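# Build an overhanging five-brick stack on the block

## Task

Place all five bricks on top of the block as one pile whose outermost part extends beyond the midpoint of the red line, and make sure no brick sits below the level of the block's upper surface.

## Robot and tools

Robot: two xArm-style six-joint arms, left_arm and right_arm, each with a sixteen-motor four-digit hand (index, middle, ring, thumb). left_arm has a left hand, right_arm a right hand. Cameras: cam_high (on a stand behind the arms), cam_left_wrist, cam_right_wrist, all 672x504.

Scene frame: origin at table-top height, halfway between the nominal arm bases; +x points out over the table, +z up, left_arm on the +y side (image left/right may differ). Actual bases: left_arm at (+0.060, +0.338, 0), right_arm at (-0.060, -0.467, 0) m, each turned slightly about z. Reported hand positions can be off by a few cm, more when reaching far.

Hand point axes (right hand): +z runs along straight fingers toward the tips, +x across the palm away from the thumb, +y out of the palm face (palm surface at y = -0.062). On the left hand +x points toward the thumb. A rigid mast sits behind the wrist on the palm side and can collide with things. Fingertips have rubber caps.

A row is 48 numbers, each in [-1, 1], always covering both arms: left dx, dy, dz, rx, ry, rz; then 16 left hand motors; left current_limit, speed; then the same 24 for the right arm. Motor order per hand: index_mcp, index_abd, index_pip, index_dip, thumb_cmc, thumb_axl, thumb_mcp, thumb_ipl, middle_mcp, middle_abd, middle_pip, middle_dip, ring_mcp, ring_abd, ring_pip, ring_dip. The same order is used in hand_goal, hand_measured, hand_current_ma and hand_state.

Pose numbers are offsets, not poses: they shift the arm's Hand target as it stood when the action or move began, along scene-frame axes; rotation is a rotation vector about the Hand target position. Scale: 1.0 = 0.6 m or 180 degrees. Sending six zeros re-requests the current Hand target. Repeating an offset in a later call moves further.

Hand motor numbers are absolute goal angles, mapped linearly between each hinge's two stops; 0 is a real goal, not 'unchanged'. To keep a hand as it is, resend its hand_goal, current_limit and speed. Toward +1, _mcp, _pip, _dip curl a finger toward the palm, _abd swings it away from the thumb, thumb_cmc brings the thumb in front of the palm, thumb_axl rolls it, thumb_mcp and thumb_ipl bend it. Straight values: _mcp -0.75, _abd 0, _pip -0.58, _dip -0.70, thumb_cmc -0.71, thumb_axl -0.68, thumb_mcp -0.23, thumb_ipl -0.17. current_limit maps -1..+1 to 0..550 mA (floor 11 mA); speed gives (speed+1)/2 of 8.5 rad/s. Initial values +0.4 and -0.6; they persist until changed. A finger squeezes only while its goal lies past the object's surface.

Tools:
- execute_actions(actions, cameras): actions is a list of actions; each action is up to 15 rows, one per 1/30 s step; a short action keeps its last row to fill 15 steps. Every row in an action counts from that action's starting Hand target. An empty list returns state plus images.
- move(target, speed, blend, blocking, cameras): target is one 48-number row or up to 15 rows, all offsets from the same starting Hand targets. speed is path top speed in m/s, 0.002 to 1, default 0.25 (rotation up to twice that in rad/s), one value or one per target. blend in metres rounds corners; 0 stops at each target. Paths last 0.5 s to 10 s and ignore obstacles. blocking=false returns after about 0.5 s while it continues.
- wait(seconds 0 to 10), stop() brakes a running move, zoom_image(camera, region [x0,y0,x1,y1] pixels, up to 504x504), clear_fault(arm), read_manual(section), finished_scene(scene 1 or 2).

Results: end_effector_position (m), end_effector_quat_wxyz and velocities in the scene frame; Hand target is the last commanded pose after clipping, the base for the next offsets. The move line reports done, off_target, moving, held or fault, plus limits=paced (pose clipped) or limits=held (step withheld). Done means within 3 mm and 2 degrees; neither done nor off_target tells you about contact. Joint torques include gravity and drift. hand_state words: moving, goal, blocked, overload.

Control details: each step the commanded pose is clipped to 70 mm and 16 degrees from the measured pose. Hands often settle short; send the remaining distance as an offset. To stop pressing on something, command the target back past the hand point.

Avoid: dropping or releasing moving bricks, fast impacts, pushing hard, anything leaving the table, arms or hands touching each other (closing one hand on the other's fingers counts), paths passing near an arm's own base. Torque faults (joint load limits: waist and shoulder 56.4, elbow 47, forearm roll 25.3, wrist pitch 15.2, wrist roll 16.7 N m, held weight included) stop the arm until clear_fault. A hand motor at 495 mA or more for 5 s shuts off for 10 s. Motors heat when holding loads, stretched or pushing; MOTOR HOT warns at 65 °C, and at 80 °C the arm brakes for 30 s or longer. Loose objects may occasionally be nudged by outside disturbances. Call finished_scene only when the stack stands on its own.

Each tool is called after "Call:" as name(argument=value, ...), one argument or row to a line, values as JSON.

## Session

Call:
execute_actions(
  actions=[],
)

Scene clock: 0.00 s.
left_arm: end_effector_position=(+0.4888, +0.4552, +0.3601) hand_goal=(-0.754, +0.000, -0.576, -0.696, -0.714, -0.678, -0.226, -0.168, -0.754, +0.000, -0.576, -0.696, -0.754, +0.000, -0.576, -0.696) hand_measured=(-0.754, +0.000, -0.576, -0.696, -0.714, -0.678, -0.226, -0.168, -0.754, +0.000, -0.576, -0.696, -0.754, +0.000, -0.576, -0.696) hand_current_ma=(+0, +0, +0, +0, +0, +0, +0, +0, +0, +0, +0, +0, +0, +0, +0, +0) hand_state=(goal, goal, goal, goal, goal, goal, goal, goal, goal, goal, goal, goal, goal, goal, goal, goal) hand_current_limit=0.40 hand_speed=-0.60 end_effector_quat_wxyz=(+0.587, -0.439, +0.629, +0.260) | right_arm: end_effector_position=(+0.5174, -0.0029, +0.3919) hand_goal=(-0.754, +0.000, -0.576, -0.696, -0.714, -0.678, -0.226, -0.168, -0.754, +0.000, -0.576, -0.696, -0.754, +0.000, -0.576, -0.696) hand_measured=(-0.754, +0.000, -0.576, -0.696, -0.714, -0.678, -0.226, -0.168, -0.754, +0.000, -0.576, -0.696, -0.754, +0.000, -0.576, -0.696) hand_current_ma=(+0, +0, +0, +0, +0, +0, +0, +0, +0, +0, +0, +0, +0, +0, +0, +0) hand_state=(goal, goal, goal, goal, goal, goal, goal, goal, goal, goal, goal, goal, goal, goal, goal, goal) hand_current_limit=0.40 hand_speed=-0.60 end_effector_quat_wxyz=(+0.292, -0.598, +0.666, +0.338)
Joint positions: left_arm=[-0.29 -0.188 -0.663 1.743 -1.285 -2.86] | right_arm=[0.344 -0.815 -1.746 1.177 -0.94 -1.83]
Joint velocities: within noise
Joint torques (N m): no reading
Hand target: left_arm +0.4888, +0.4552, +0.3601; +0.587, -0.439, +0.629, +0.260 | right_arm +0.5174, -0.0029, +0.3919; +0.292, -0.598, +0.666, +0.338

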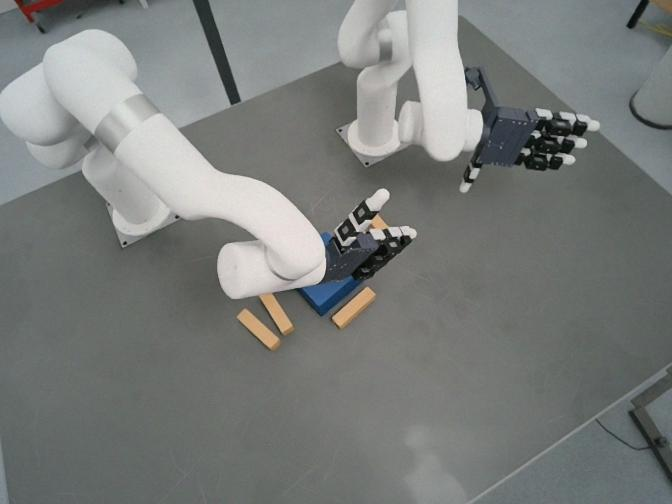

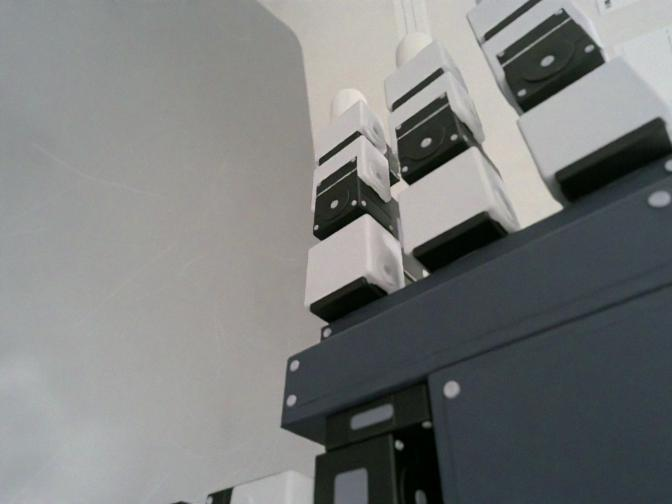

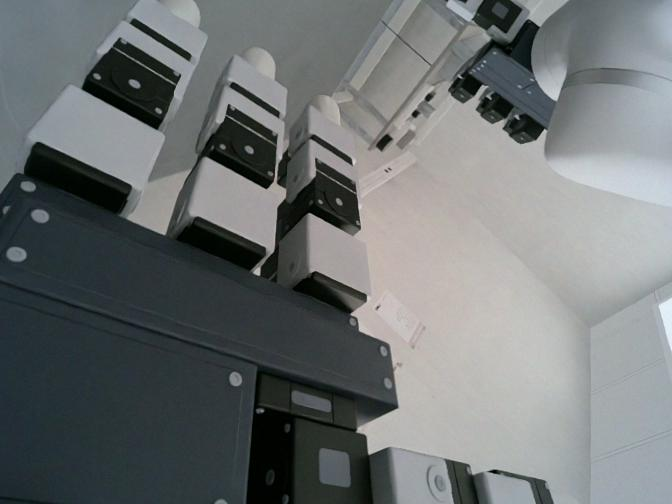

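Call:
move(
  target=[
    [0,0,0,0,0,0,-0.754,0,-0.576,-0.696,-0.714,-0.678,-0.226,-0.168,-0.754,0,-0.576,-0.696,-0.754,0,-0.576,-0.696,0.4,-0.6,-0.1,-0.35,0.05,0.0816,-0.245,0.1285,0.04,0,-0.285,-0.478,0.657,-0.678,-0.226,-0.168,0.04,0,-0.285,-0.478,-0.95,0.35,-0.7,-0.8,0.4,-0.6],
    [0,0,0,0,0,0,-0.754,0,-0.576,-0.696,-0.714,-0.678,-0.226,-0.168,-0.754,0,-0.576,-0.696,-0.754,0,-0.576,-0.696,0.4,-0.6,-0.41,-0.7,-0.17,0.1633,-0.49,0.257,0.04,0,-0.285,-0.478,0.657,-0.678,-0.226,-0.168,0.04,0,-0.285,-0.478,-0.95,0.35,-0.7,-0.8,0.4,-0.6],
  ],
  speed=0.35,
  blend=[0.05,0],
  cameras=["all"],
)

Call:
zoom_image(
  camera="cam_high",
  region=[220, 170, 420, 370],
)

Scene clock: 9.27 s.
left_arm: end_effector_position=(+0.4888, +0.4552, +0.3601) hand_goal=(-0.754, +0.000, -0.576, -0.696, -0.714, -0.678, -0.226, -0.168, -0.754, +0.000, -0.576, -0.696, -0.754, +0.000, -0.576, -0.696) hand_measured=(-0.754, -0.002, -0.576, -0.696, -0.714, -0.678, -0.226, -0.168, -0.754, -0.002, -0.576, -0.696, -0.754, -0.002, -0.576, -0.696) hand_current_ma=(+4, -5, -4, +0, -1, +4, +1, +2, +4, -5, -4, +0, +4, -6, -4, +0) hand_state=(goal, goal, goal, goal, goal, goal, goal, goal, goal, goal, goal, goal, goal, goal, goal, goal) hand_current_limit=0.40 hand_speed=-0.60 end_effector_quat_wxyz=(+0.587, -0.439, +0.629, +0.260) | right_arm: end_effector_position=(+0.2714, -0.4229, +0.2899) hand_goal=(+0.040, +0.000, -0.286, -0.478, +0.656, -0.678, -0.226, -0.168, +0.040, +0.000, -0.286, -0.478, -0.950, +0.350, -0.700, -0.800) hand_measured=(+0.042, +0.000, -0.288, -0.480, +0.658, -0.678, -0.226, -0.168, +0.042, +0.000, -0.288, -0.480, -0.944, +0.350, -0.696, -0.798) hand_current_ma=(+0, +0, +0, -1, +0, +0, +0, +0, +0, +0, +0, +0, +3, +0, +1, +1) hand_state=(goal, goal, goal, goal, goal, goal, goal, goal, goal, goal, goal, goal, goal, goal, goal, goal) hand_current_limit=0.40 hand_speed=-0.60 end_effector_quat_wxyz=(-0.640, +0.763, +0.070, -0.060)
Joint positions: left_arm=[-0.29 -0.188 -0.663 1.743 -1.285 -2.86] | right_arm=[-0.41 -0.278 -0.7 0.998 -1.623 -4.353]
Joint torques (N m): left_arm=[1.54 31.49 -17.94 0.79 -1.58 0.01] | right_arm=[-13.08 21.96 -10.41 -2.23 -2.06 -0.95]
Hand target: left_arm +0.4888, +0.4552, +0.3601; +0.587, -0.439, +0.629, +0.260 | right_arm +0.2714, -0.4229, +0.2899; -0.640, +0.763, +0.070, -0.060
Off the commanded pose: left_arm 0.000 m, 0 deg | right_arm 0.000 m, 0 deg.
move: done

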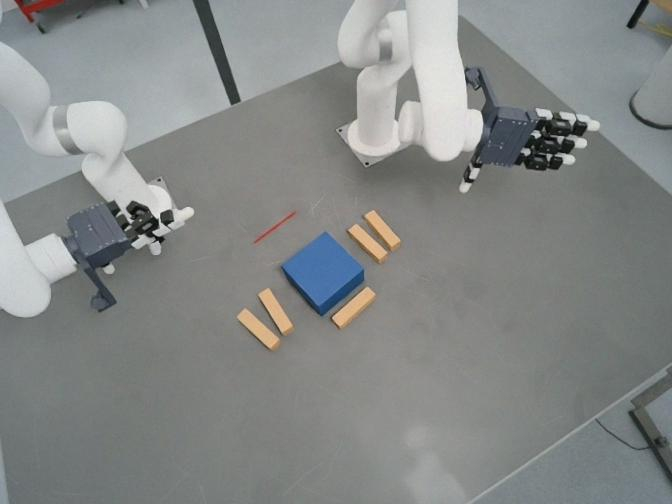

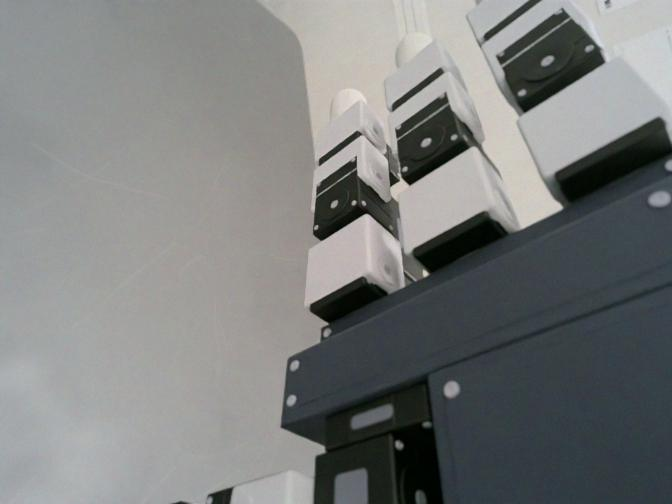

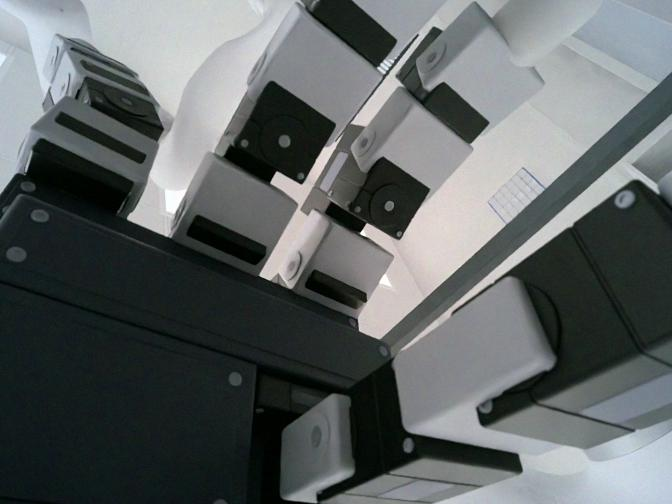

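Scaled by 2.520.

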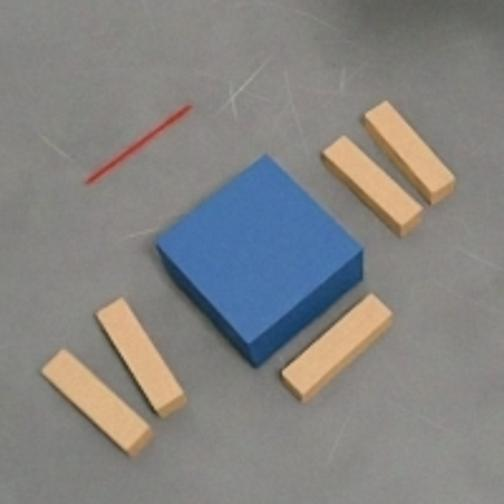

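Call:
zoom_image(
  camera="cam_high",
  region=[240, 195, 370, 325],
)

Call:
zoom_image(
  camera="cam_high",
  region=[230, 280, 300, 350],
)

Call:
zoom_image(
  camera="cam_high",
  region=[335, 205, 405, 275],
)

Call:
zoom_image(
  camera="cam_high",
  region=[320, 270, 390, 340],
)

Scaled by 3.877.

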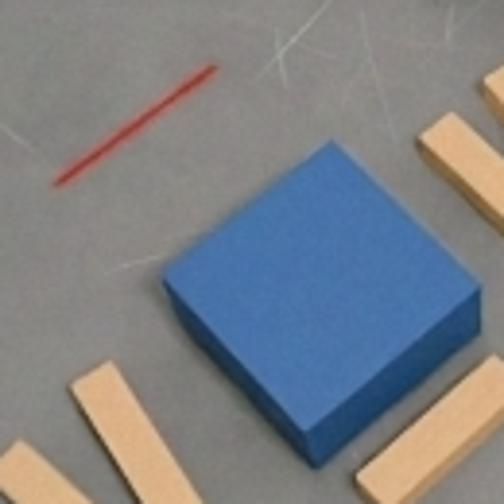

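Scaled by 7.200.

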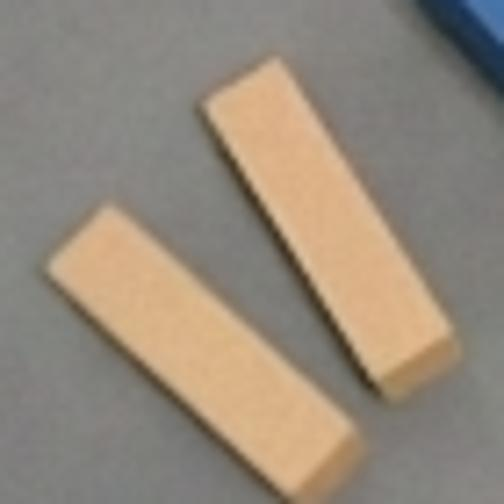

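Scaled by 7.200.

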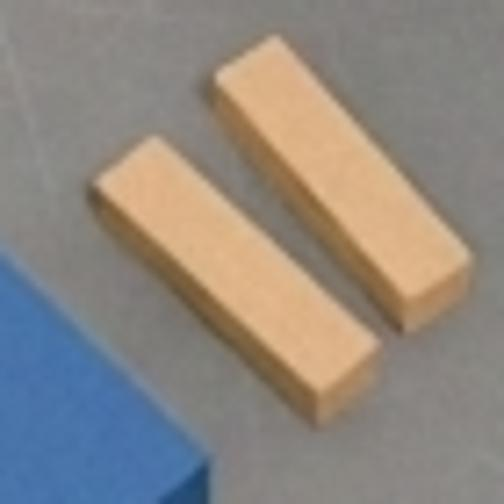

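Scaled by 7.200.

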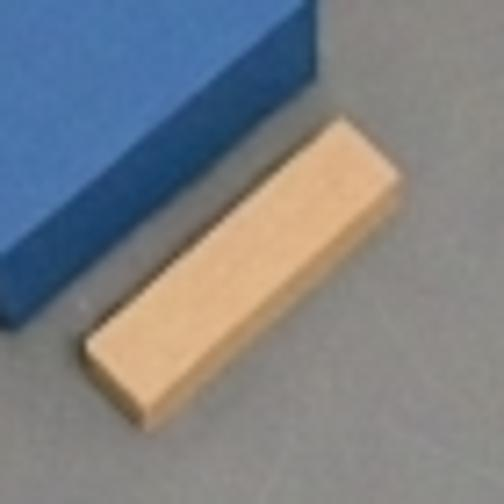

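Call:
zoom_image(
  camera="cam_high",
  region=[305, 290, 340, 325],
)

Call:
zoom_image(
  camera="cam_high",
  region=[345, 255, 380, 290],
)

Call:
zoom_image(
  camera="cam_high",
  region=[270, 255, 305, 290],
)

Call:
zoom_image(
  camera="cam_high",
  region=[308, 220, 343, 255],
)

Scaled by 14.400.

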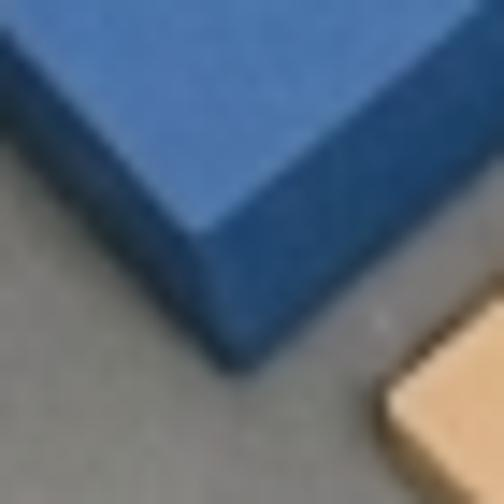

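Scaled by 14.400.

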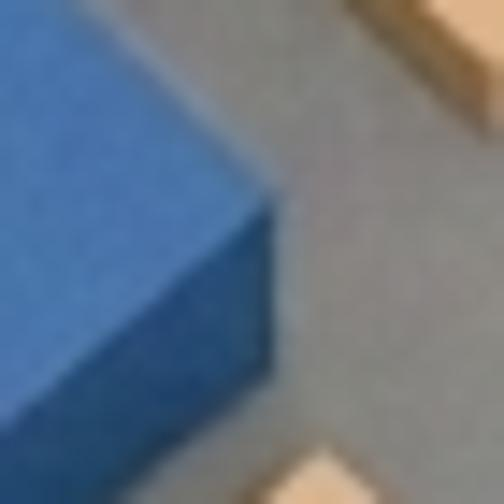

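Scaled by 14.400.

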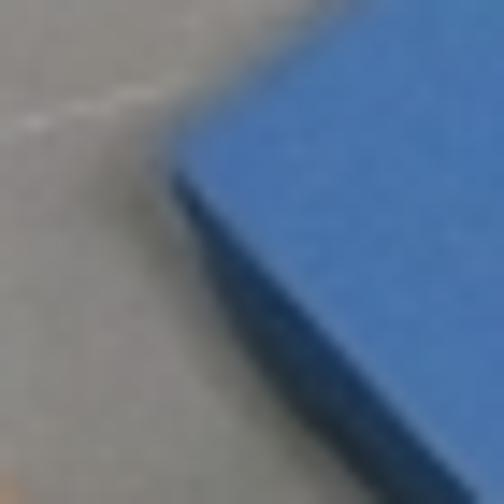

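Scaled by 14.400.

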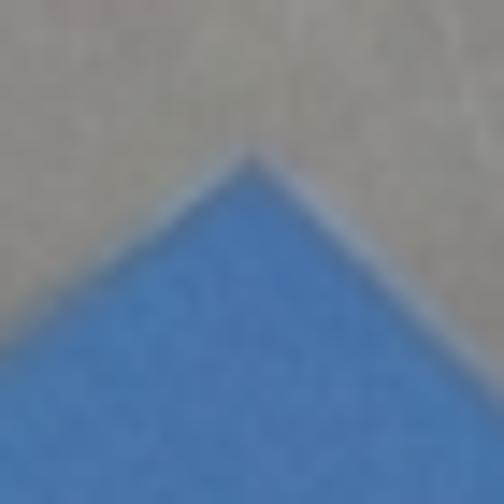

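Call:
move(
  target=[
    [0.034,-0.05,0,-0.2694,0.1025,-0.1114,-0.94,0.5,-0.94,-0.94,-0.714,-0.678,-0.226,-0.168,-0.94,0.57,-0.94,-0.94,-0.94,0.8,-0.94,-0.94,0.4,-0.4,0.381,0.3715,0.017,0,0,-0.4806,0.04,0,-0.285,-0.478,0.657,-0.678,-0.226,-0.168,0.04,0,-0.285,-0.478,-0.95,0.35,-0.7,-0.8,0.4,-0.6],
    [0.0687,-0.201,-0.312,-0.5387,0.2049,-0.2227,-0.94,0.5,-0.94,-0.94,-0.714,-0.678,-0.226,-0.168,-0.94,0.57,-0.94,-0.94,-0.94,0.8,-0.94,-0.94,0.4,-0.4,0.6058,0.5923,-0.15,0,0,-0.4806,0.04,0,-0.285,-0.478,0.657,-0.678,-0.226,-0.168,0.04,0,-0.285,-0.478,-0.95,0.35,-0.7,-0.8,0.4,-0.6],
  ],
  speed=[0.3,0.25],
  blend=[0.04,0],
  cameras=["all"],
)

Scene clock: 102.73 s.
left_arm: end_effector_position=(+0.5300, +0.3346, +0.1730) hand_goal=(-0.940, +0.500, -0.940, -0.940, -0.714, -0.678, -0.226, -0.168, -0.940, +0.570, -0.940, -0.940, -0.940, +0.800, -0.940, -0.940) hand_measured=(-0.934, +0.498, -0.938, -0.938, -0.712, -0.678, -0.224, -0.168, -0.934, +0.562, -0.938, -0.938, -0.934, +0.796, -0.938, -0.938) hand_current_ma=(+30, -12, +14, +13, +12, +4, +13, +2, +32, -31, +14, +12, +30, -19, +13, +13) hand_state=(goal, goal, goal, goal, goal, goal, goal, goal, goal, goal, goal, goal, goal, goal, goal, goal) hand_current_limit=0.40 hand_speed=-0.40 end_effector_quat_wxyz=(-0.079, -0.412, +0.833, -0.360) | right_arm: end_effector_position=(+0.6349, -0.0676, +0.1999) hand_goal=(+0.040, +0.000, -0.286, -0.478, +0.656, -0.678, -0.226, -0.168, +0.040, +0.000, -0.286, -0.478, -0.950, +0.350, -0.700, -0.800) hand_measured=(+0.042, +0.000, -0.288, -0.480, +0.658, -0.678, -0.226, -0.168, +0.042, +0.000, -0.288, -0.480, -0.944, +0.350, -0.696, -0.798) hand_current_ma=(+0, +0, +0, -1, +0, +0, +0, +0, +0, +0, +0, +0, +3, +0, +1, +1) hand_state=(goal, goal, goal, goal, goal, goal, goal, goal, goal, goal, goal, goal, goal, goal, goal, goal) hand_current_limit=0.40 hand_speed=-0.60 end_effector_quat_wxyz=(-0.507, +0.603, -0.472, +0.395)
Joint positions: left_arm=[0.207 -0.57 -1.005 -1.157 -0.846 0.299] | right_arm=[0.534 -0.795 -1.254 3.543 -0.966 -4.887]
Joint torques (N m): left_arm=[12.89 28.05 -20.1 -1.35 -3.78 1.11] | right_arm=[15.37 41.59 -22.7 2.19 0.14 -0.95]
Hand target: left_arm +0.5300, +0.3346, +0.1729; -0.079, -0.412, +0.833, -0.360 | right_arm +0.6349, -0.0675, +0.1999; -0.507, +0.603, -0.472, +0.395
Off the commanded pose: left_arm 0.000 m, 0 deg | right_arm 0.000 m, 0 deg.
move: done

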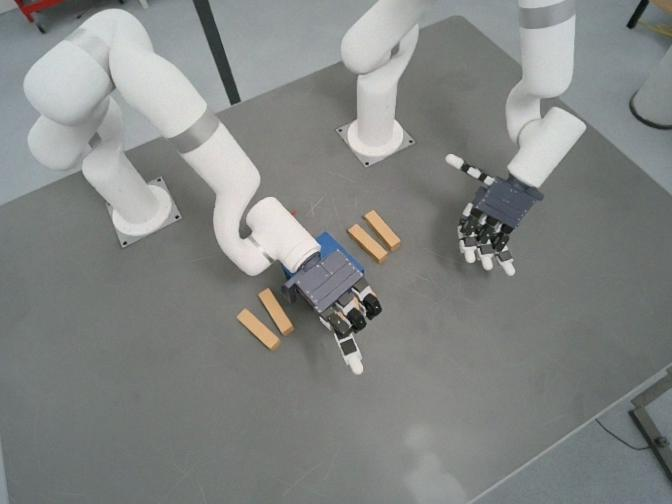

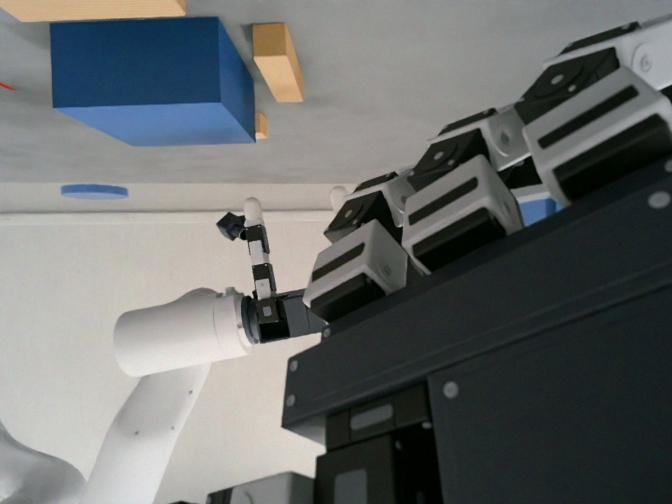

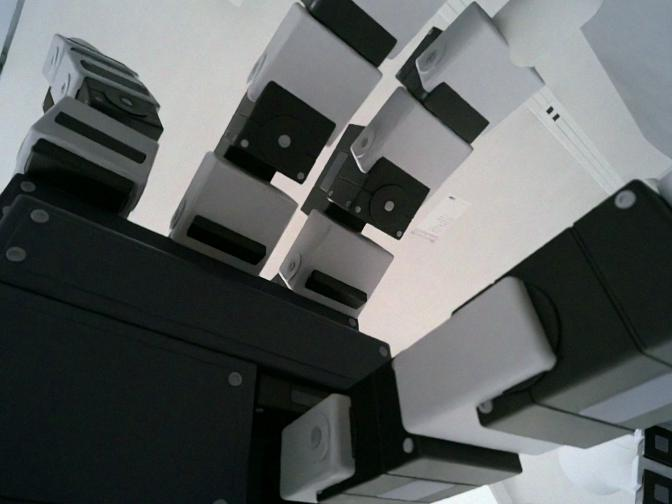

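Call:
move(
  target=[0,0,0,0,0,0,-0.94,0.5,-0.94,-0.94,-0.714,-0.678,-0.226,-0.168,-0.94,0.57,-0.94,-0.94,-0.94,0.8,-0.94,-0.94,0.4,-0.4,0,0,-0.16,0,0,0,0.04,0,-0.285,-0.478,0.657,-0.678,-0.08,-0.168,0.04,0,-0.285,-0.478,-0.95,0.35,-0.7,-0.8,0.4,-0.6],
  speed=0.12,
  cameras=["cam_high","cam_left_wrist"],
)

Call:
zoom_image(
  camera="cam_left_wrist",
  region=[180, 0, 380, 220],
)

Scene clock: 106.10 s.
left_arm: end_effector_position=(+0.5300, +0.3346, +0.1729) hand_goal=(-0.940, +0.500, -0.940, -0.940, -0.714, -0.678, -0.226, -0.168, -0.940, +0.570, -0.940, -0.940, -0.940, +0.800, -0.940, -0.940) hand_measured=(-0.934, +0.498, -0.938, -0.938, -0.712, -0.678, -0.224, -0.168, -0.934, +0.562, -0.938, -0.938, -0.934, +0.796, -0.938, -0.938) hand_current_ma=(+30, -12, +14, +13, +12, +4, +13, +2, +32, -31, +14, +12, +30, -19, +13, +13) hand_state=(goal, goal, goal, goal, goal, goal, goal, goal, goal, goal, goal, goal, goal, goal, goal, goal) hand_current_limit=0.40 hand_speed=-0.40 end_effector_quat_wxyz=(-0.079, -0.412, +0.833, -0.360) | right_arm: end_effector_position=(+0.6349, -0.0675, +0.1040) hand_goal=(+0.040, +0.000, -0.286, -0.478, +0.656, -0.678, -0.080, -0.168, +0.040, +0.000, -0.286, -0.478, -0.950, +0.350, -0.700, -0.800) hand_measured=(+0.042, +0.000, -0.288, -0.480, +0.658, -0.678, -0.082, -0.168, +0.042, +0.000, -0.288, -0.480, -0.942, +0.350, -0.696, -0.798) hand_current_ma=(+0, +0, +0, -1, +0, +0, -1, +0, +0, +0, +0, +0, +3, +0, +1, +1) hand_state=(goal, goal, goal, goal, goal, goal, goal, goal, goal, goal, goal, goal, goal, goal, goal, goal) hand_current_limit=0.40 hand_speed=-0.60 end_effector_quat_wxyz=(-0.507, +0.603, -0.472, +0.395)
Joint positions: left_arm=[0.207 -0.57 -1.005 -1.157 -0.846 0.299] | right_arm=[0.534 -0.979 -1.304 3.513 -1.09 -4.828]
Joint torques (N m): left_arm=[13.27 26.56 -20.19 -1.29 -2.19 0.3] | right_arm=[8.8 43.94 -21.62 -3.38 -2.04 1.19]
Hand target: left_arm +0.5300, +0.3346, +0.1729; -0.079, -0.412, +0.833, -0.360 | right_arm +0.6349, -0.0675, +0.1039; -0.507, +0.603, -0.472, +0.395
Off the commanded pose: left_arm 0.000 m, 0 deg | right_arm 0.000 m, 0 deg.
move: done
Images, in order (width x height): cam_high 672x504, cam_left_wrist 672x504.

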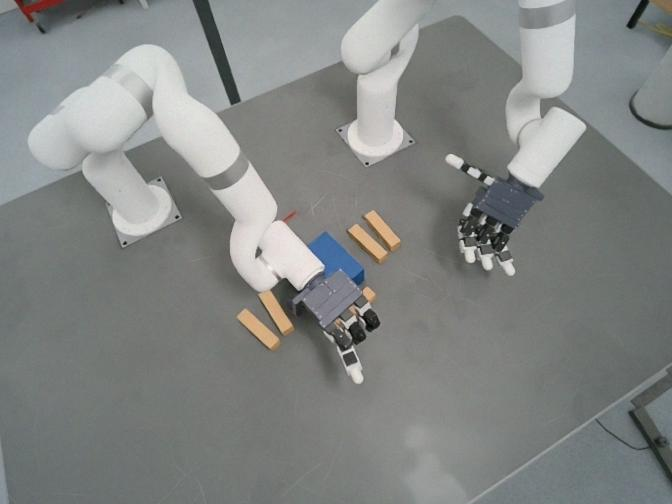

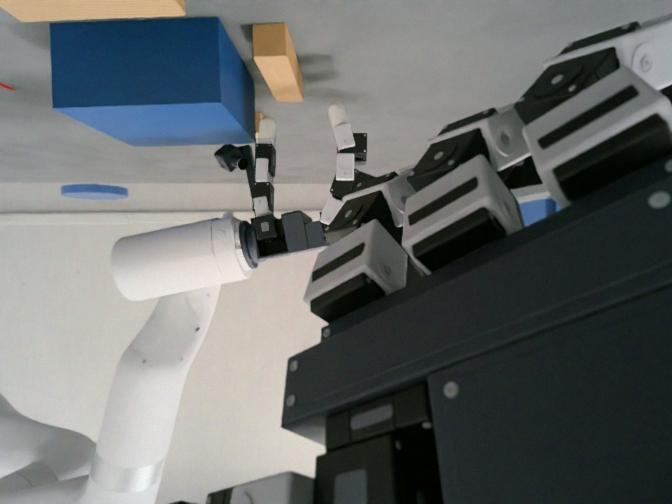

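Scaled by 2.291.

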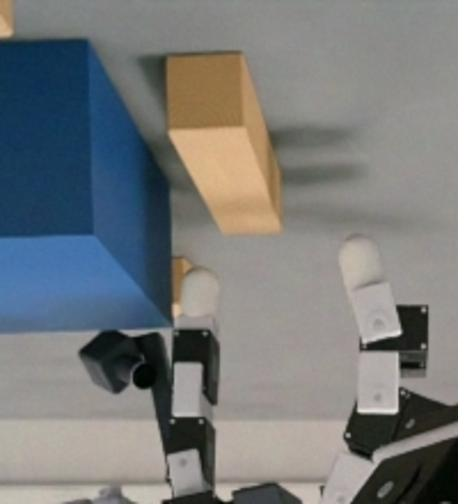

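Call:
move(
  target=[
    [0,0,0,0,0,0,-0.94,0.5,-0.94,-0.94,-0.714,-0.678,-0.226,-0.168,-0.94,0.57,-0.94,-0.94,-0.94,0.8,-0.94,-0.94,0.4,-0.4,-0.0243,-0.0057,0,0,0,0,0.04,0,-0.285,-0.478,0.657,-0.678,-0.08,-0.168,0.04,0,-0.285,-0.478,-0.95,0.35,-0.7,-0.8,0.4,-0.6],
    [0,0,0,0,0,0,-0.94,0.5,-0.94,-0.94,-0.714,-0.678,-0.226,-0.168,-0.94,0.57,-0.94,-0.94,-0.94,0.8,-0.94,-0.94,0.4,-0.4,-0.0243,-0.0057,-0.038,0,0,0,0.04,0,-0.285,-0.478,0.657,-0.678,-0.08,-0.168,0.04,0,-0.285,-0.478,-0.95,0.35,-0.7,-0.8,0.4,-0.6],
  ],
  speed=0.08,
  cameras=["cam_left_wrist"],
)

Call:
zoom_image(
  camera="cam_left_wrist",
  region=[200, 0, 360, 160],
)

Scene clock: 118.40 s.
left_arm: end_effector_position=(+0.5300, +0.3346, +0.1729) hand_goal=(-0.940, +0.500, -0.940, -0.940, -0.714, -0.678, -0.226, -0.168, -0.940, +0.570, -0.940, -0.940, -0.940, +0.800, -0.940, -0.940) hand_measured=(-0.934, +0.498, -0.938, -0.938, -0.712, -0.678, -0.224, -0.168, -0.934, +0.562, -0.938, -0.938, -0.934, +0.796, -0.938, -0.938) hand_current_ma=(+30, -12, +14, +13, +12, +4, +13, +2, +32, -31, +14, +12, +30, -19, +13, +13) hand_state=(goal, goal, goal, goal, goal, goal, goal, goal, goal, goal, goal, goal, goal, goal, goal, goal) hand_current_limit=0.40 hand_speed=-0.40 end_effector_quat_wxyz=(-0.079, -0.412, +0.833, -0.360) | right_arm: end_effector_position=(+0.6203, -0.0709, +0.0812) hand_goal=(+0.040, +0.000, -0.286, -0.478, +0.656, -0.678, -0.080, -0.168, +0.040, +0.000, -0.286, -0.478, -0.950, +0.350, -0.700, -0.800) hand_measured=(+0.042, +0.000, -0.288, -0.480, +0.658, -0.672, -0.030, -0.156, +0.042, +0.000, -0.288, -0.480, -0.942, +0.350, -0.696, -0.798) hand_current_ma=(+0, +0, +0, -1, +0, +4, +109, +9, +0, +0, +0, +0, +3, +0, +1, +1) hand_state=(goal, goal, goal, goal, goal, goal, blocked, goal, goal, goal, goal, goal, goal, goal, goal, goal) hand_current_limit=0.40 hand_speed=-0.60 end_effector_quat_wxyz=(-0.507, +0.603, -0.472, +0.395)
Joint positions: left_arm=[0.207 -0.57 -1.005 -1.157 -0.846 0.299] | right_arm=[0.543 -1.004 -1.275 3.513 -1.141 -4.809]
Joint torques (N m): left_arm=[14.13 27.39 -20.18 -1.29 -0.19 -0.76] | right_arm=[14.24 38.94 -16.42 -3.96 -1.31 1.01]
Hand target: left_arm +0.5300, +0.3346, +0.1729; -0.079, -0.412, +0.833, -0.360 | right_arm +0.6203, -0.0710, +0.0811; -0.507, +0.603, -0.472, +0.395
Off the commanded pose: left_arm 0.000 m, 0 deg | right_arm 0.000 m, 0 deg.
move: done
Images, in order (width x height): cam_left_wrist 672x504.

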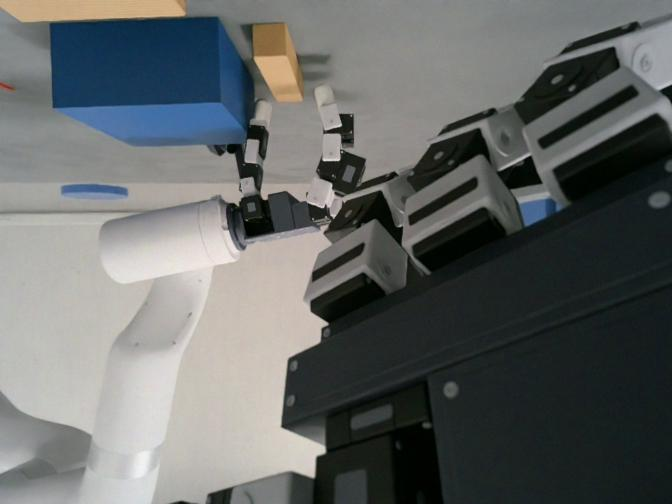

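Scaled by 3.150.

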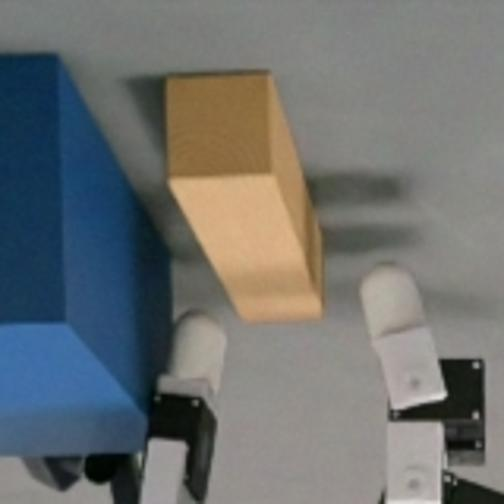

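Call:
execute_actions(
  actions=[],
  cameras=["cam_high","cam_left_wrist"],
)

Call:
zoom_image(
  camera="cam_high",
  region=[270, 220, 410, 390],
)

Scene clock: 124.90 s.
left_arm: end_effector_position=(+0.5300, +0.3346, +0.1729) hand_goal=(-0.940, +0.500, -0.940, -0.940, -0.714, -0.678, -0.226, -0.168, -0.940, +0.570, -0.940, -0.940, -0.940, +0.800, -0.940, -0.940) hand_measured=(-0.934, +0.498, -0.938, -0.938, -0.712, -0.678, -0.224, -0.168, -0.934, +0.562, -0.938, -0.938, -0.934, +0.796, -0.938, -0.938) hand_current_ma=(+30, -12, +14, +13, +12, +4, +13, +2, +32, -31, +14, +12, +30, -19, +13, +13) hand_state=(goal, goal, goal, goal, goal, goal, goal, goal, goal, goal, goal, goal, goal, goal, goal, goal) hand_current_limit=0.40 hand_speed=-0.40 end_effector_quat_wxyz=(-0.079, -0.412, +0.833, -0.360) | right_arm: end_effector_position=(+0.6203, -0.0710, +0.0811) hand_goal=(+0.040, +0.000, -0.286, -0.478, +0.656, -0.678, -0.080, -0.168, +0.040, +0.000, -0.286, -0.478, -0.950, +0.350, -0.700, -0.800) hand_measured=(+0.042, +0.000, -0.288, -0.480, +0.658, -0.672, -0.030, -0.156, +0.042, +0.000, -0.288, -0.480, -0.942, +0.350, -0.696, -0.798) hand_current_ma=(+0, +0, +0, -1, +0, +4, +109, +9, +0, +0, +0, +0, +3, +0, +1, +1) hand_state=(goal, goal, goal, goal, goal, goal, blocked, goal, goal, goal, goal, goal, goal, goal, goal, goal) hand_current_limit=0.40 hand_speed=-0.60 end_effector_quat_wxyz=(-0.507, +0.603, -0.472, +0.395)
Joint positions: left_arm=[0.207 -0.57 -1.005 -1.157 -0.846 0.299] | right_arm=[0.543 -1.004 -1.275 3.513 -1.141 -4.809]
Joint velocities: within noise
Joint torques (N m): left_arm=[13.45 27.31 -20.49 -1.25 1.15 -0.82] | right_arm=[0.66 38.48 -15.5 -3.77 -0.54 0.83]
Hand target: left_arm +0.5300, +0.3346, +0.1729; -0.079, -0.412, +0.833, -0.360 | right_arm +0.6203, -0.0710, +0.0811; -0.507, +0.603, -0.472, +0.395
Off the commanded pose: left_arm 0.000 m, 0 deg | right_arm 0.000 m, 0 deg.
Images, in order (width x height): cam_high 672x504, cam_left_wrist 672x504.

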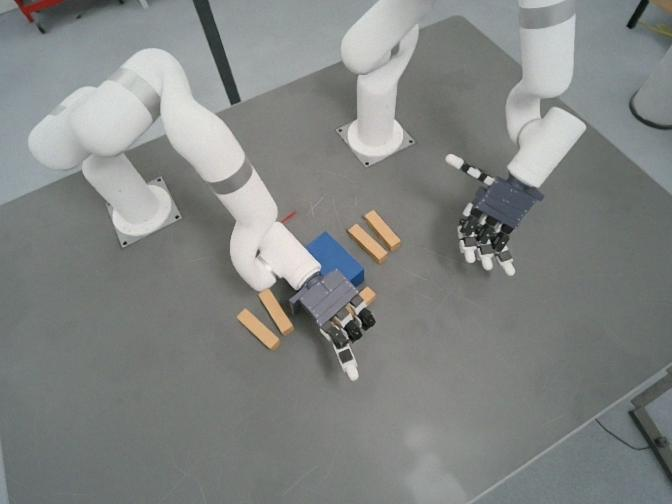

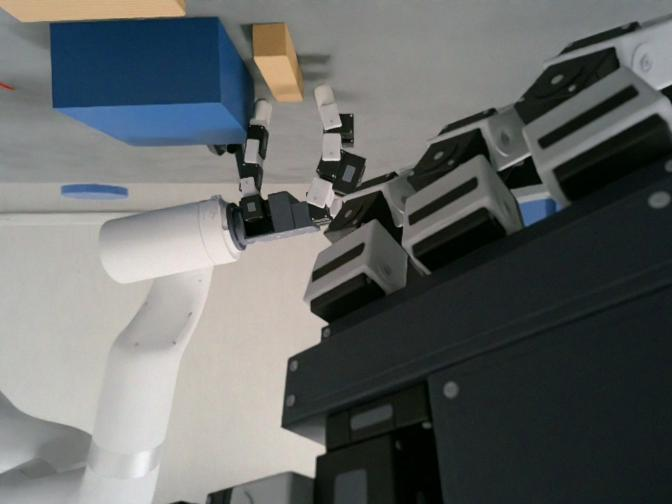

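Scaled by 2.965.

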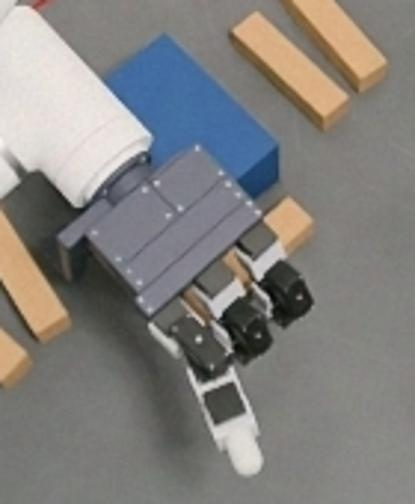

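Call:
move(
  target=[
    [0,0,0,0,0,0,-0.94,0.5,-0.94,-0.94,-0.714,-0.678,-0.226,-0.168,-0.94,0.57,-0.94,-0.94,-0.94,0.8,-0.94,-0.94,0.4,-0.4,0.0203,0.0047,0,0,0,0,0.04,0,-0.285,-0.478,0.657,-0.678,-0.08,-0.168,0.04,0,-0.285,-0.478,-0.95,0.35,-0.7,-0.8,0.3,-0.6],
    [0,0,0,0,0,0,-0.94,0.5,-0.94,-0.94,-0.714,-0.678,-0.226,-0.168,-0.94,0.57,-0.94,-0.94,-0.94,0.8,-0.94,-0.94,0.4,-0.4,0.0203,0.0047,-0.032,0,0,0,0.04,0,-0.285,-0.478,0.657,-0.678,-0.08,-0.168,0.04,0,-0.285,-0.478,-0.95,0.35,-0.7,-0.8,0.3,-0.6],
  ],
  speed=0.06,
  cameras=["cam_left_wrist"],
)

Call:
zoom_image(
  camera="cam_left_wrist",
  region=[200, 0, 360, 160],
)

Scene clock: 130.70 s.
left_arm: end_effector_position=(+0.5300, +0.3346, +0.1729) hand_goal=(-0.940, +0.500, -0.940, -0.940, -0.714, -0.678, -0.226, -0.168, -0.940, +0.570, -0.940, -0.940, -0.940, +0.800, -0.940, -0.940) hand_measured=(-0.934, +0.498, -0.938, -0.938, -0.712, -0.678, -0.224, -0.168, -0.934, +0.562, -0.938, -0.938, -0.934, +0.796, -0.938, -0.938) hand_current_ma=(+30, -12, +14, +13, +12, +4, +13, +2, +32, -31, +14, +12, +30, -19, +13, +13) hand_state=(goal, goal, goal, goal, goal, goal, goal, goal, goal, goal, goal, goal, goal, goal, goal, goal) hand_current_limit=0.40 hand_speed=-0.40 end_effector_quat_wxyz=(-0.079, -0.412, +0.833, -0.360) | right_arm: end_effector_position=(+0.6325, -0.0681, +0.0619) hand_goal=(+0.040, +0.000, -0.286, -0.478, +0.656, -0.678, -0.080, -0.168, +0.040, +0.000, -0.286, -0.478, -0.950, +0.350, -0.700, -0.800) hand_measured=(+0.042, +0.000, -0.288, -0.480, +0.658, -0.676, -0.078, -0.166, +0.042, +0.000, -0.288, -0.480, -0.942, +0.350, -0.696, -0.798) hand_current_ma=(+0, +0, +0, -1, +0, +1, +0, +1, +0, +0, +0, +0, +3, +0, +1, +1) hand_state=(goal, goal, goal, goal, goal, goal, goal, goal, goal, goal, goal, goal, goal, goal, goal, goal) hand_current_limit=0.30 hand_speed=-0.60 end_effector_quat_wxyz=(-0.507, +0.603, -0.472, +0.395)
Joint positions: left_arm=[0.207 -0.57 -1.005 -1.157 -0.846 0.299] | right_arm=[0.536 -1.062 -1.334 3.505 -1.14 -4.807]
Joint torques (N m): left_arm=[13.96 26.63 -20.46 -0.82 1.34 -0.8] | right_arm=[-12.6 43.48 -20.07 -3.41 -2.15 1.16]
Hand target: left_arm +0.5300, +0.3346, +0.1729; -0.079, -0.412, +0.833, -0.360 | right_arm +0.6325, -0.0681, +0.0619; -0.507, +0.603, -0.472, +0.395
Off the commanded pose: left_arm 0.000 m, 0 deg | right_arm 0.000 m, 0 deg.
move: done
Images, in order (width x height): cam_left_wrist 672x504.

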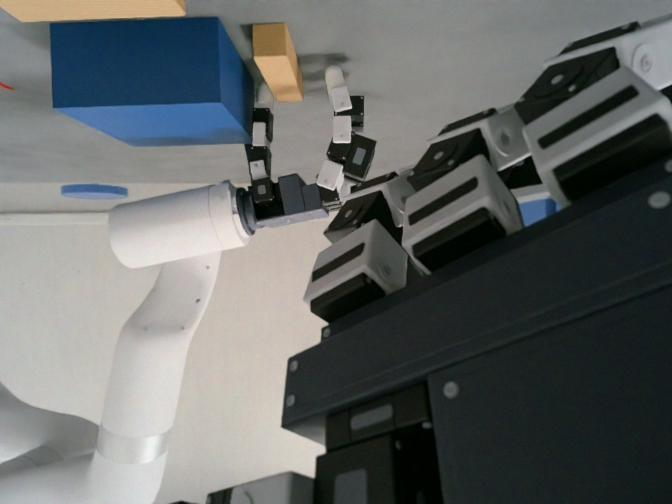

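Scaled by 3.150.

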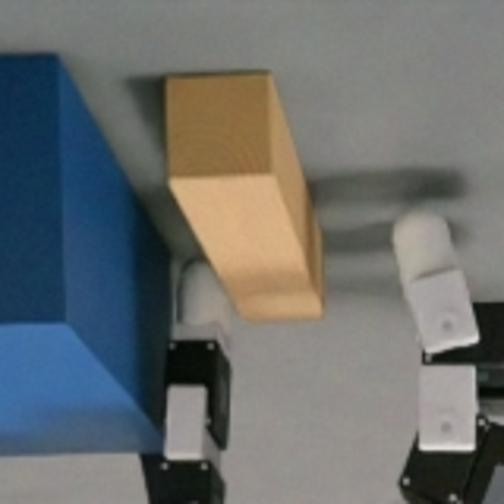

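Call:
move(
  target=[
    [0,0,0,0,0,0,-0.94,0.5,-0.94,-0.94,-0.714,-0.678,-0.226,-0.168,-0.94,0.57,-0.94,-0.94,-0.94,0.8,-0.94,-0.94,0.4,-0.4,0,0,0,0,0,0,0.25,0,-0.3,-0.48,0.657,-0.678,-0.05,-0.168,0.25,0,-0.3,-0.48,-0.95,0.35,-0.7,-0.8,0.2,-0.85],
    [0,0,0,0,0,0,-0.94,0.5,-0.94,-0.94,-0.714,-0.678,-0.226,-0.168,-0.94,0.57,-0.94,-0.94,-0.94,0.8,-0.94,-0.94,0.4,-0.4,0.1169,0.027,0,0,0,0,0.25,0,-0.3,-0.48,0.657,-0.678,-0.05,-0.168,0.25,0,-0.3,-0.48,-0.95,0.35,-0.7,-0.8,0.2,-0.85],
  ],
  speed=0.06,
  cameras=["cam_left_wrist","cam_high"],
)

Call:
zoom_image(
  camera="cam_left_wrist",
  region=[220, 0, 400, 160],
)

Scene clock: 136.67 s.
left_arm: end_effector_position=(+0.5300, +0.3346, +0.1729) hand_goal=(-0.940, +0.500, -0.940, -0.940, -0.714, -0.678, -0.226, -0.168, -0.940, +0.570, -0.940, -0.940, -0.940, +0.800, -0.940, -0.940) hand_measured=(-0.934, +0.498, -0.938, -0.938, -0.712, -0.678, -0.224, -0.168, -0.934, +0.562, -0.938, -0.938, -0.934, +0.796, -0.938, -0.938) hand_current_ma=(+30, -12, +14, +13, +12, +4, +13, +2, +32, -31, +14, +12, +30, -19, +13, +13) hand_state=(goal, goal, goal, goal, goal, goal, goal, goal, goal, goal, goal, goal, goal, goal, goal, goal) hand_current_limit=0.40 hand_speed=-0.40 end_effector_quat_wxyz=(-0.079, -0.412, +0.833, -0.360) | right_arm: end_effector_position=(+0.7026, -0.0519, +0.0619) hand_goal=(+0.250, +0.000, -0.300, -0.480, +0.656, -0.678, -0.050, -0.168, +0.250, +0.000, -0.300, -0.480, -0.950, +0.350, -0.700, -0.800) hand_measured=(+0.238, +0.000, -0.304, -0.482, +0.658, -0.676, -0.058, -0.170, +0.234, +0.000, -0.304, -0.482, -0.942, +0.350, -0.696, -0.798) hand_current_ma=(-7, +0, -1, +0, +0, +0, -6, -1, -12, +0, -1, +0, +3, +0, +1, +1) hand_state=(goal, goal, goal, goal, goal, goal, goal, goal, goal, goal, goal, goal, goal, goal, goal, goal) hand_current_limit=0.20 hand_speed=-0.85 end_effector_quat_wxyz=(-0.507, +0.603, -0.472, +0.395)
Joint positions: left_arm=[0.207 -0.57 -1.005 -1.157 -0.846 0.299] | right_arm=[0.499 -1.175 -1.585 3.49 -1.005 -4.849]
Joint torques (N m): left_arm=[13.55 27.09 -20.45 -0.95 1.34 -0.77] | right_arm=[-12.43 49.39 -22.43 -2.81 0.12 -0.96]
Hand target: left_arm +0.5300, +0.3346, +0.1729; -0.079, -0.412, +0.833, -0.360 | right_arm +0.7026, -0.0519, +0.0619; -0.507, +0.603, -0.472, +0.395
Off the commanded pose: left_arm 0.000 m, 0 deg | right_arm 0.000 m, 0 deg.
move: done
Images, in order (width x height): cam_high 672x504, cam_left_wrist 672x504.

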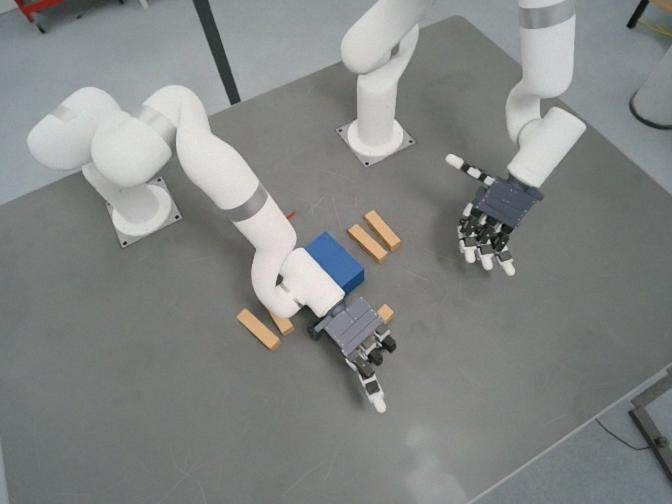

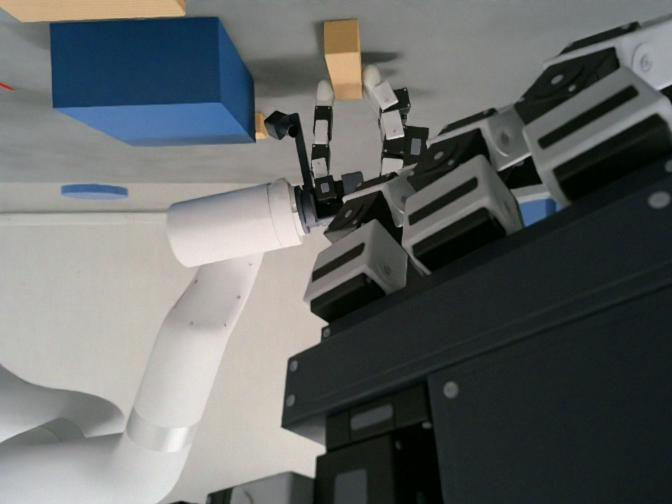

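Scaled by 2.800.

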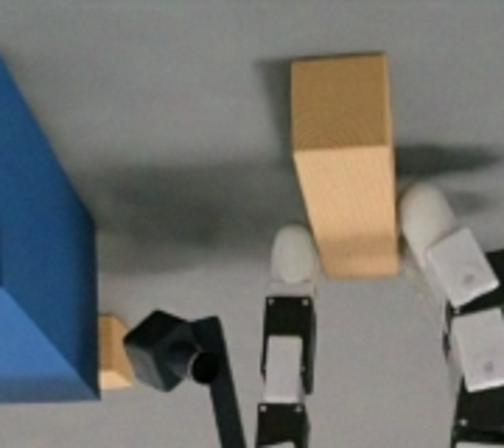

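Call:
move(
  target=[
    [0,0,0,0,0,0,-0.94,0.5,-0.94,-0.94,-0.714,-0.678,-0.226,-0.168,-0.94,0.57,-0.94,-0.94,-0.94,0.8,-0.94,-0.94,0.4,-0.4,0,0,0,0,0,0,0.16,0,-0.3,-0.48,0.657,-0.678,-0.14,-0.168,0.16,0,-0.3,-0.48,-0.95,0.35,-0.7,-0.8,0.4,-0.85],
    [0,0,0,0,0,0,-0.94,0.5,-0.94,-0.94,-0.714,-0.678,-0.226,-0.168,-0.94,0.57,-0.94,-0.94,-0.94,0.8,-0.94,-0.94,0.4,-0.4,-0.018,0.0728,0,0,0,0,0.16,0,-0.3,-0.48,0.657,-0.678,-0.14,-0.168,0.16,0,-0.3,-0.48,-0.95,0.35,-0.7,-0.8,0.4,-0.85],
  ],
  speed=0.06,
  cameras=["cam_left_wrist","cam_high"],
)

Call:
zoom_image(
  camera="cam_left_wrist",
  region=[260, 0, 440, 160],
)

Call:
zoom_image(
  camera="cam_high",
  region=[320, 260, 420, 360],
)

Scene clock: 141.43 s.
left_arm: end_effector_position=(+0.5300, +0.3346, +0.1729) hand_goal=(-0.940, +0.500, -0.940, -0.940, -0.714, -0.678, -0.226, -0.168, -0.940, +0.570, -0.940, -0.940, -0.940, +0.800, -0.940, -0.940) hand_measured=(-0.934, +0.498, -0.938, -0.938, -0.712, -0.678, -0.224, -0.168, -0.934, +0.562, -0.938, -0.938, -0.934, +0.796, -0.938, -0.938) hand_current_ma=(+30, -12, +14, +13, +12, +4, +13, +2, +32, -31, +14, +12, +30, -19, +13, +13) hand_state=(goal, goal, goal, goal, goal, goal, goal, goal, goal, goal, goal, goal, goal, goal, goal, goal) hand_current_limit=0.40 hand_speed=-0.40 end_effector_quat_wxyz=(-0.079, -0.412, +0.833, -0.360) | right_arm: end_effector_position=(+0.6918, -0.0083, +0.0619) hand_goal=(+0.160, +0.000, -0.300, -0.480, +0.656, -0.678, -0.140, -0.168, +0.160, +0.000, -0.300, -0.480, -0.950, +0.350, -0.700, -0.800) hand_measured=(+0.166, +0.000, -0.304, -0.482, +0.658, -0.676, -0.138, -0.170, +0.168, +0.000, -0.302, -0.482, -0.942, +0.350, -0.696, -0.798) hand_current_ma=(+3, +0, -1, +0, +0, +0, +1, -1, +3, +0, -1, +0, +3, +0, +1, +1) hand_state=(goal, goal, goal, goal, goal, goal, goal, goal, goal, goal, goal, goal, goal, goal, goal, goal) hand_current_limit=0.40 hand_speed=-0.85 end_effector_quat_wxyz=(-0.507, +0.603, -0.472, +0.395)
Joint positions: left_arm=[0.207 -0.57 -1.005 -1.157 -0.846 0.299] | right_arm=[0.562 -1.203 -1.646 3.571 -0.985 -4.893]
Joint torques (N m): left_arm=[13.45 27.16 -20.38 -0.66 1.33 -0.82] | right_arm=[14.97 50.8 -22.75 1.96 0.01 -0.9]
Hand target: left_arm +0.5300, +0.3346, +0.1729; -0.079, -0.412, +0.833, -0.360 | right_arm +0.6918, -0.0083, +0.0619; -0.507, +0.603, -0.472, +0.395
Off the commanded pose: left_arm 0.000 m, 0 deg | right_arm 0.000 m, 0 deg.
move: done
Images, in order (width x height): cam_high 672x504, cam_left_wrist 672x504.

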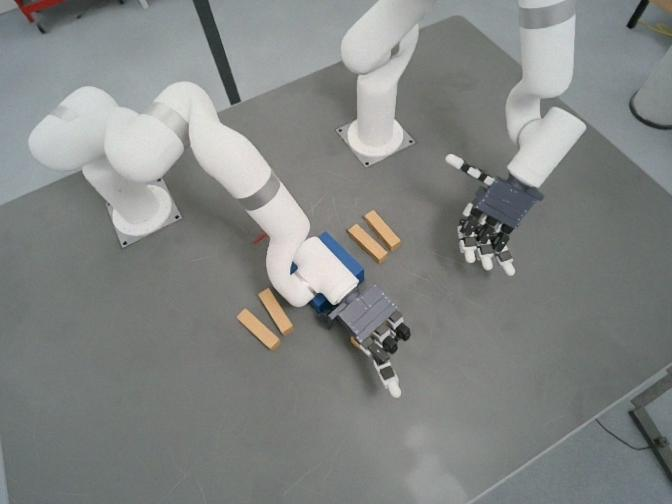

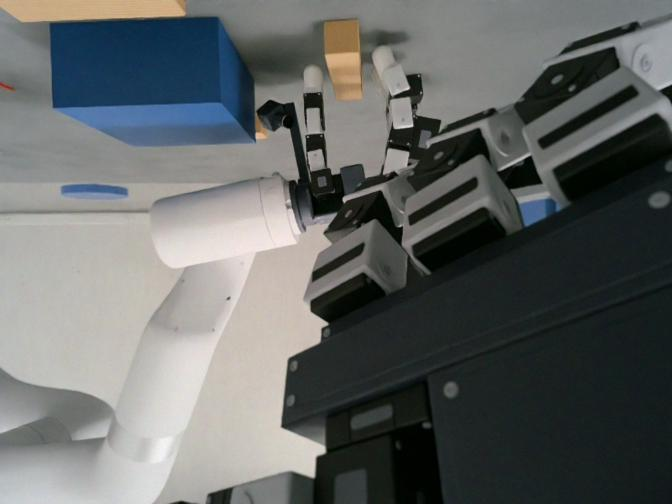

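Scaled by 2.800.

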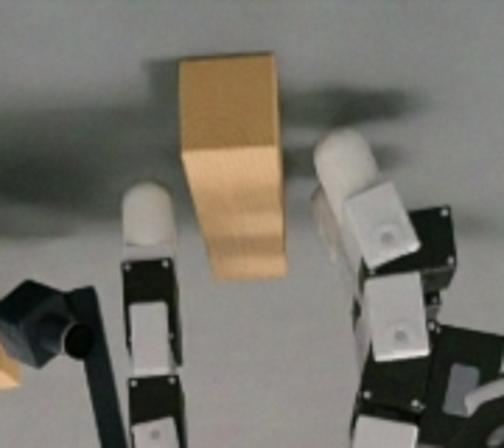

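Scaled by 5.040.

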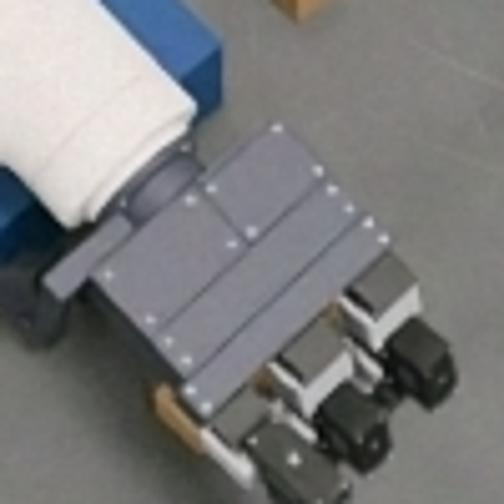

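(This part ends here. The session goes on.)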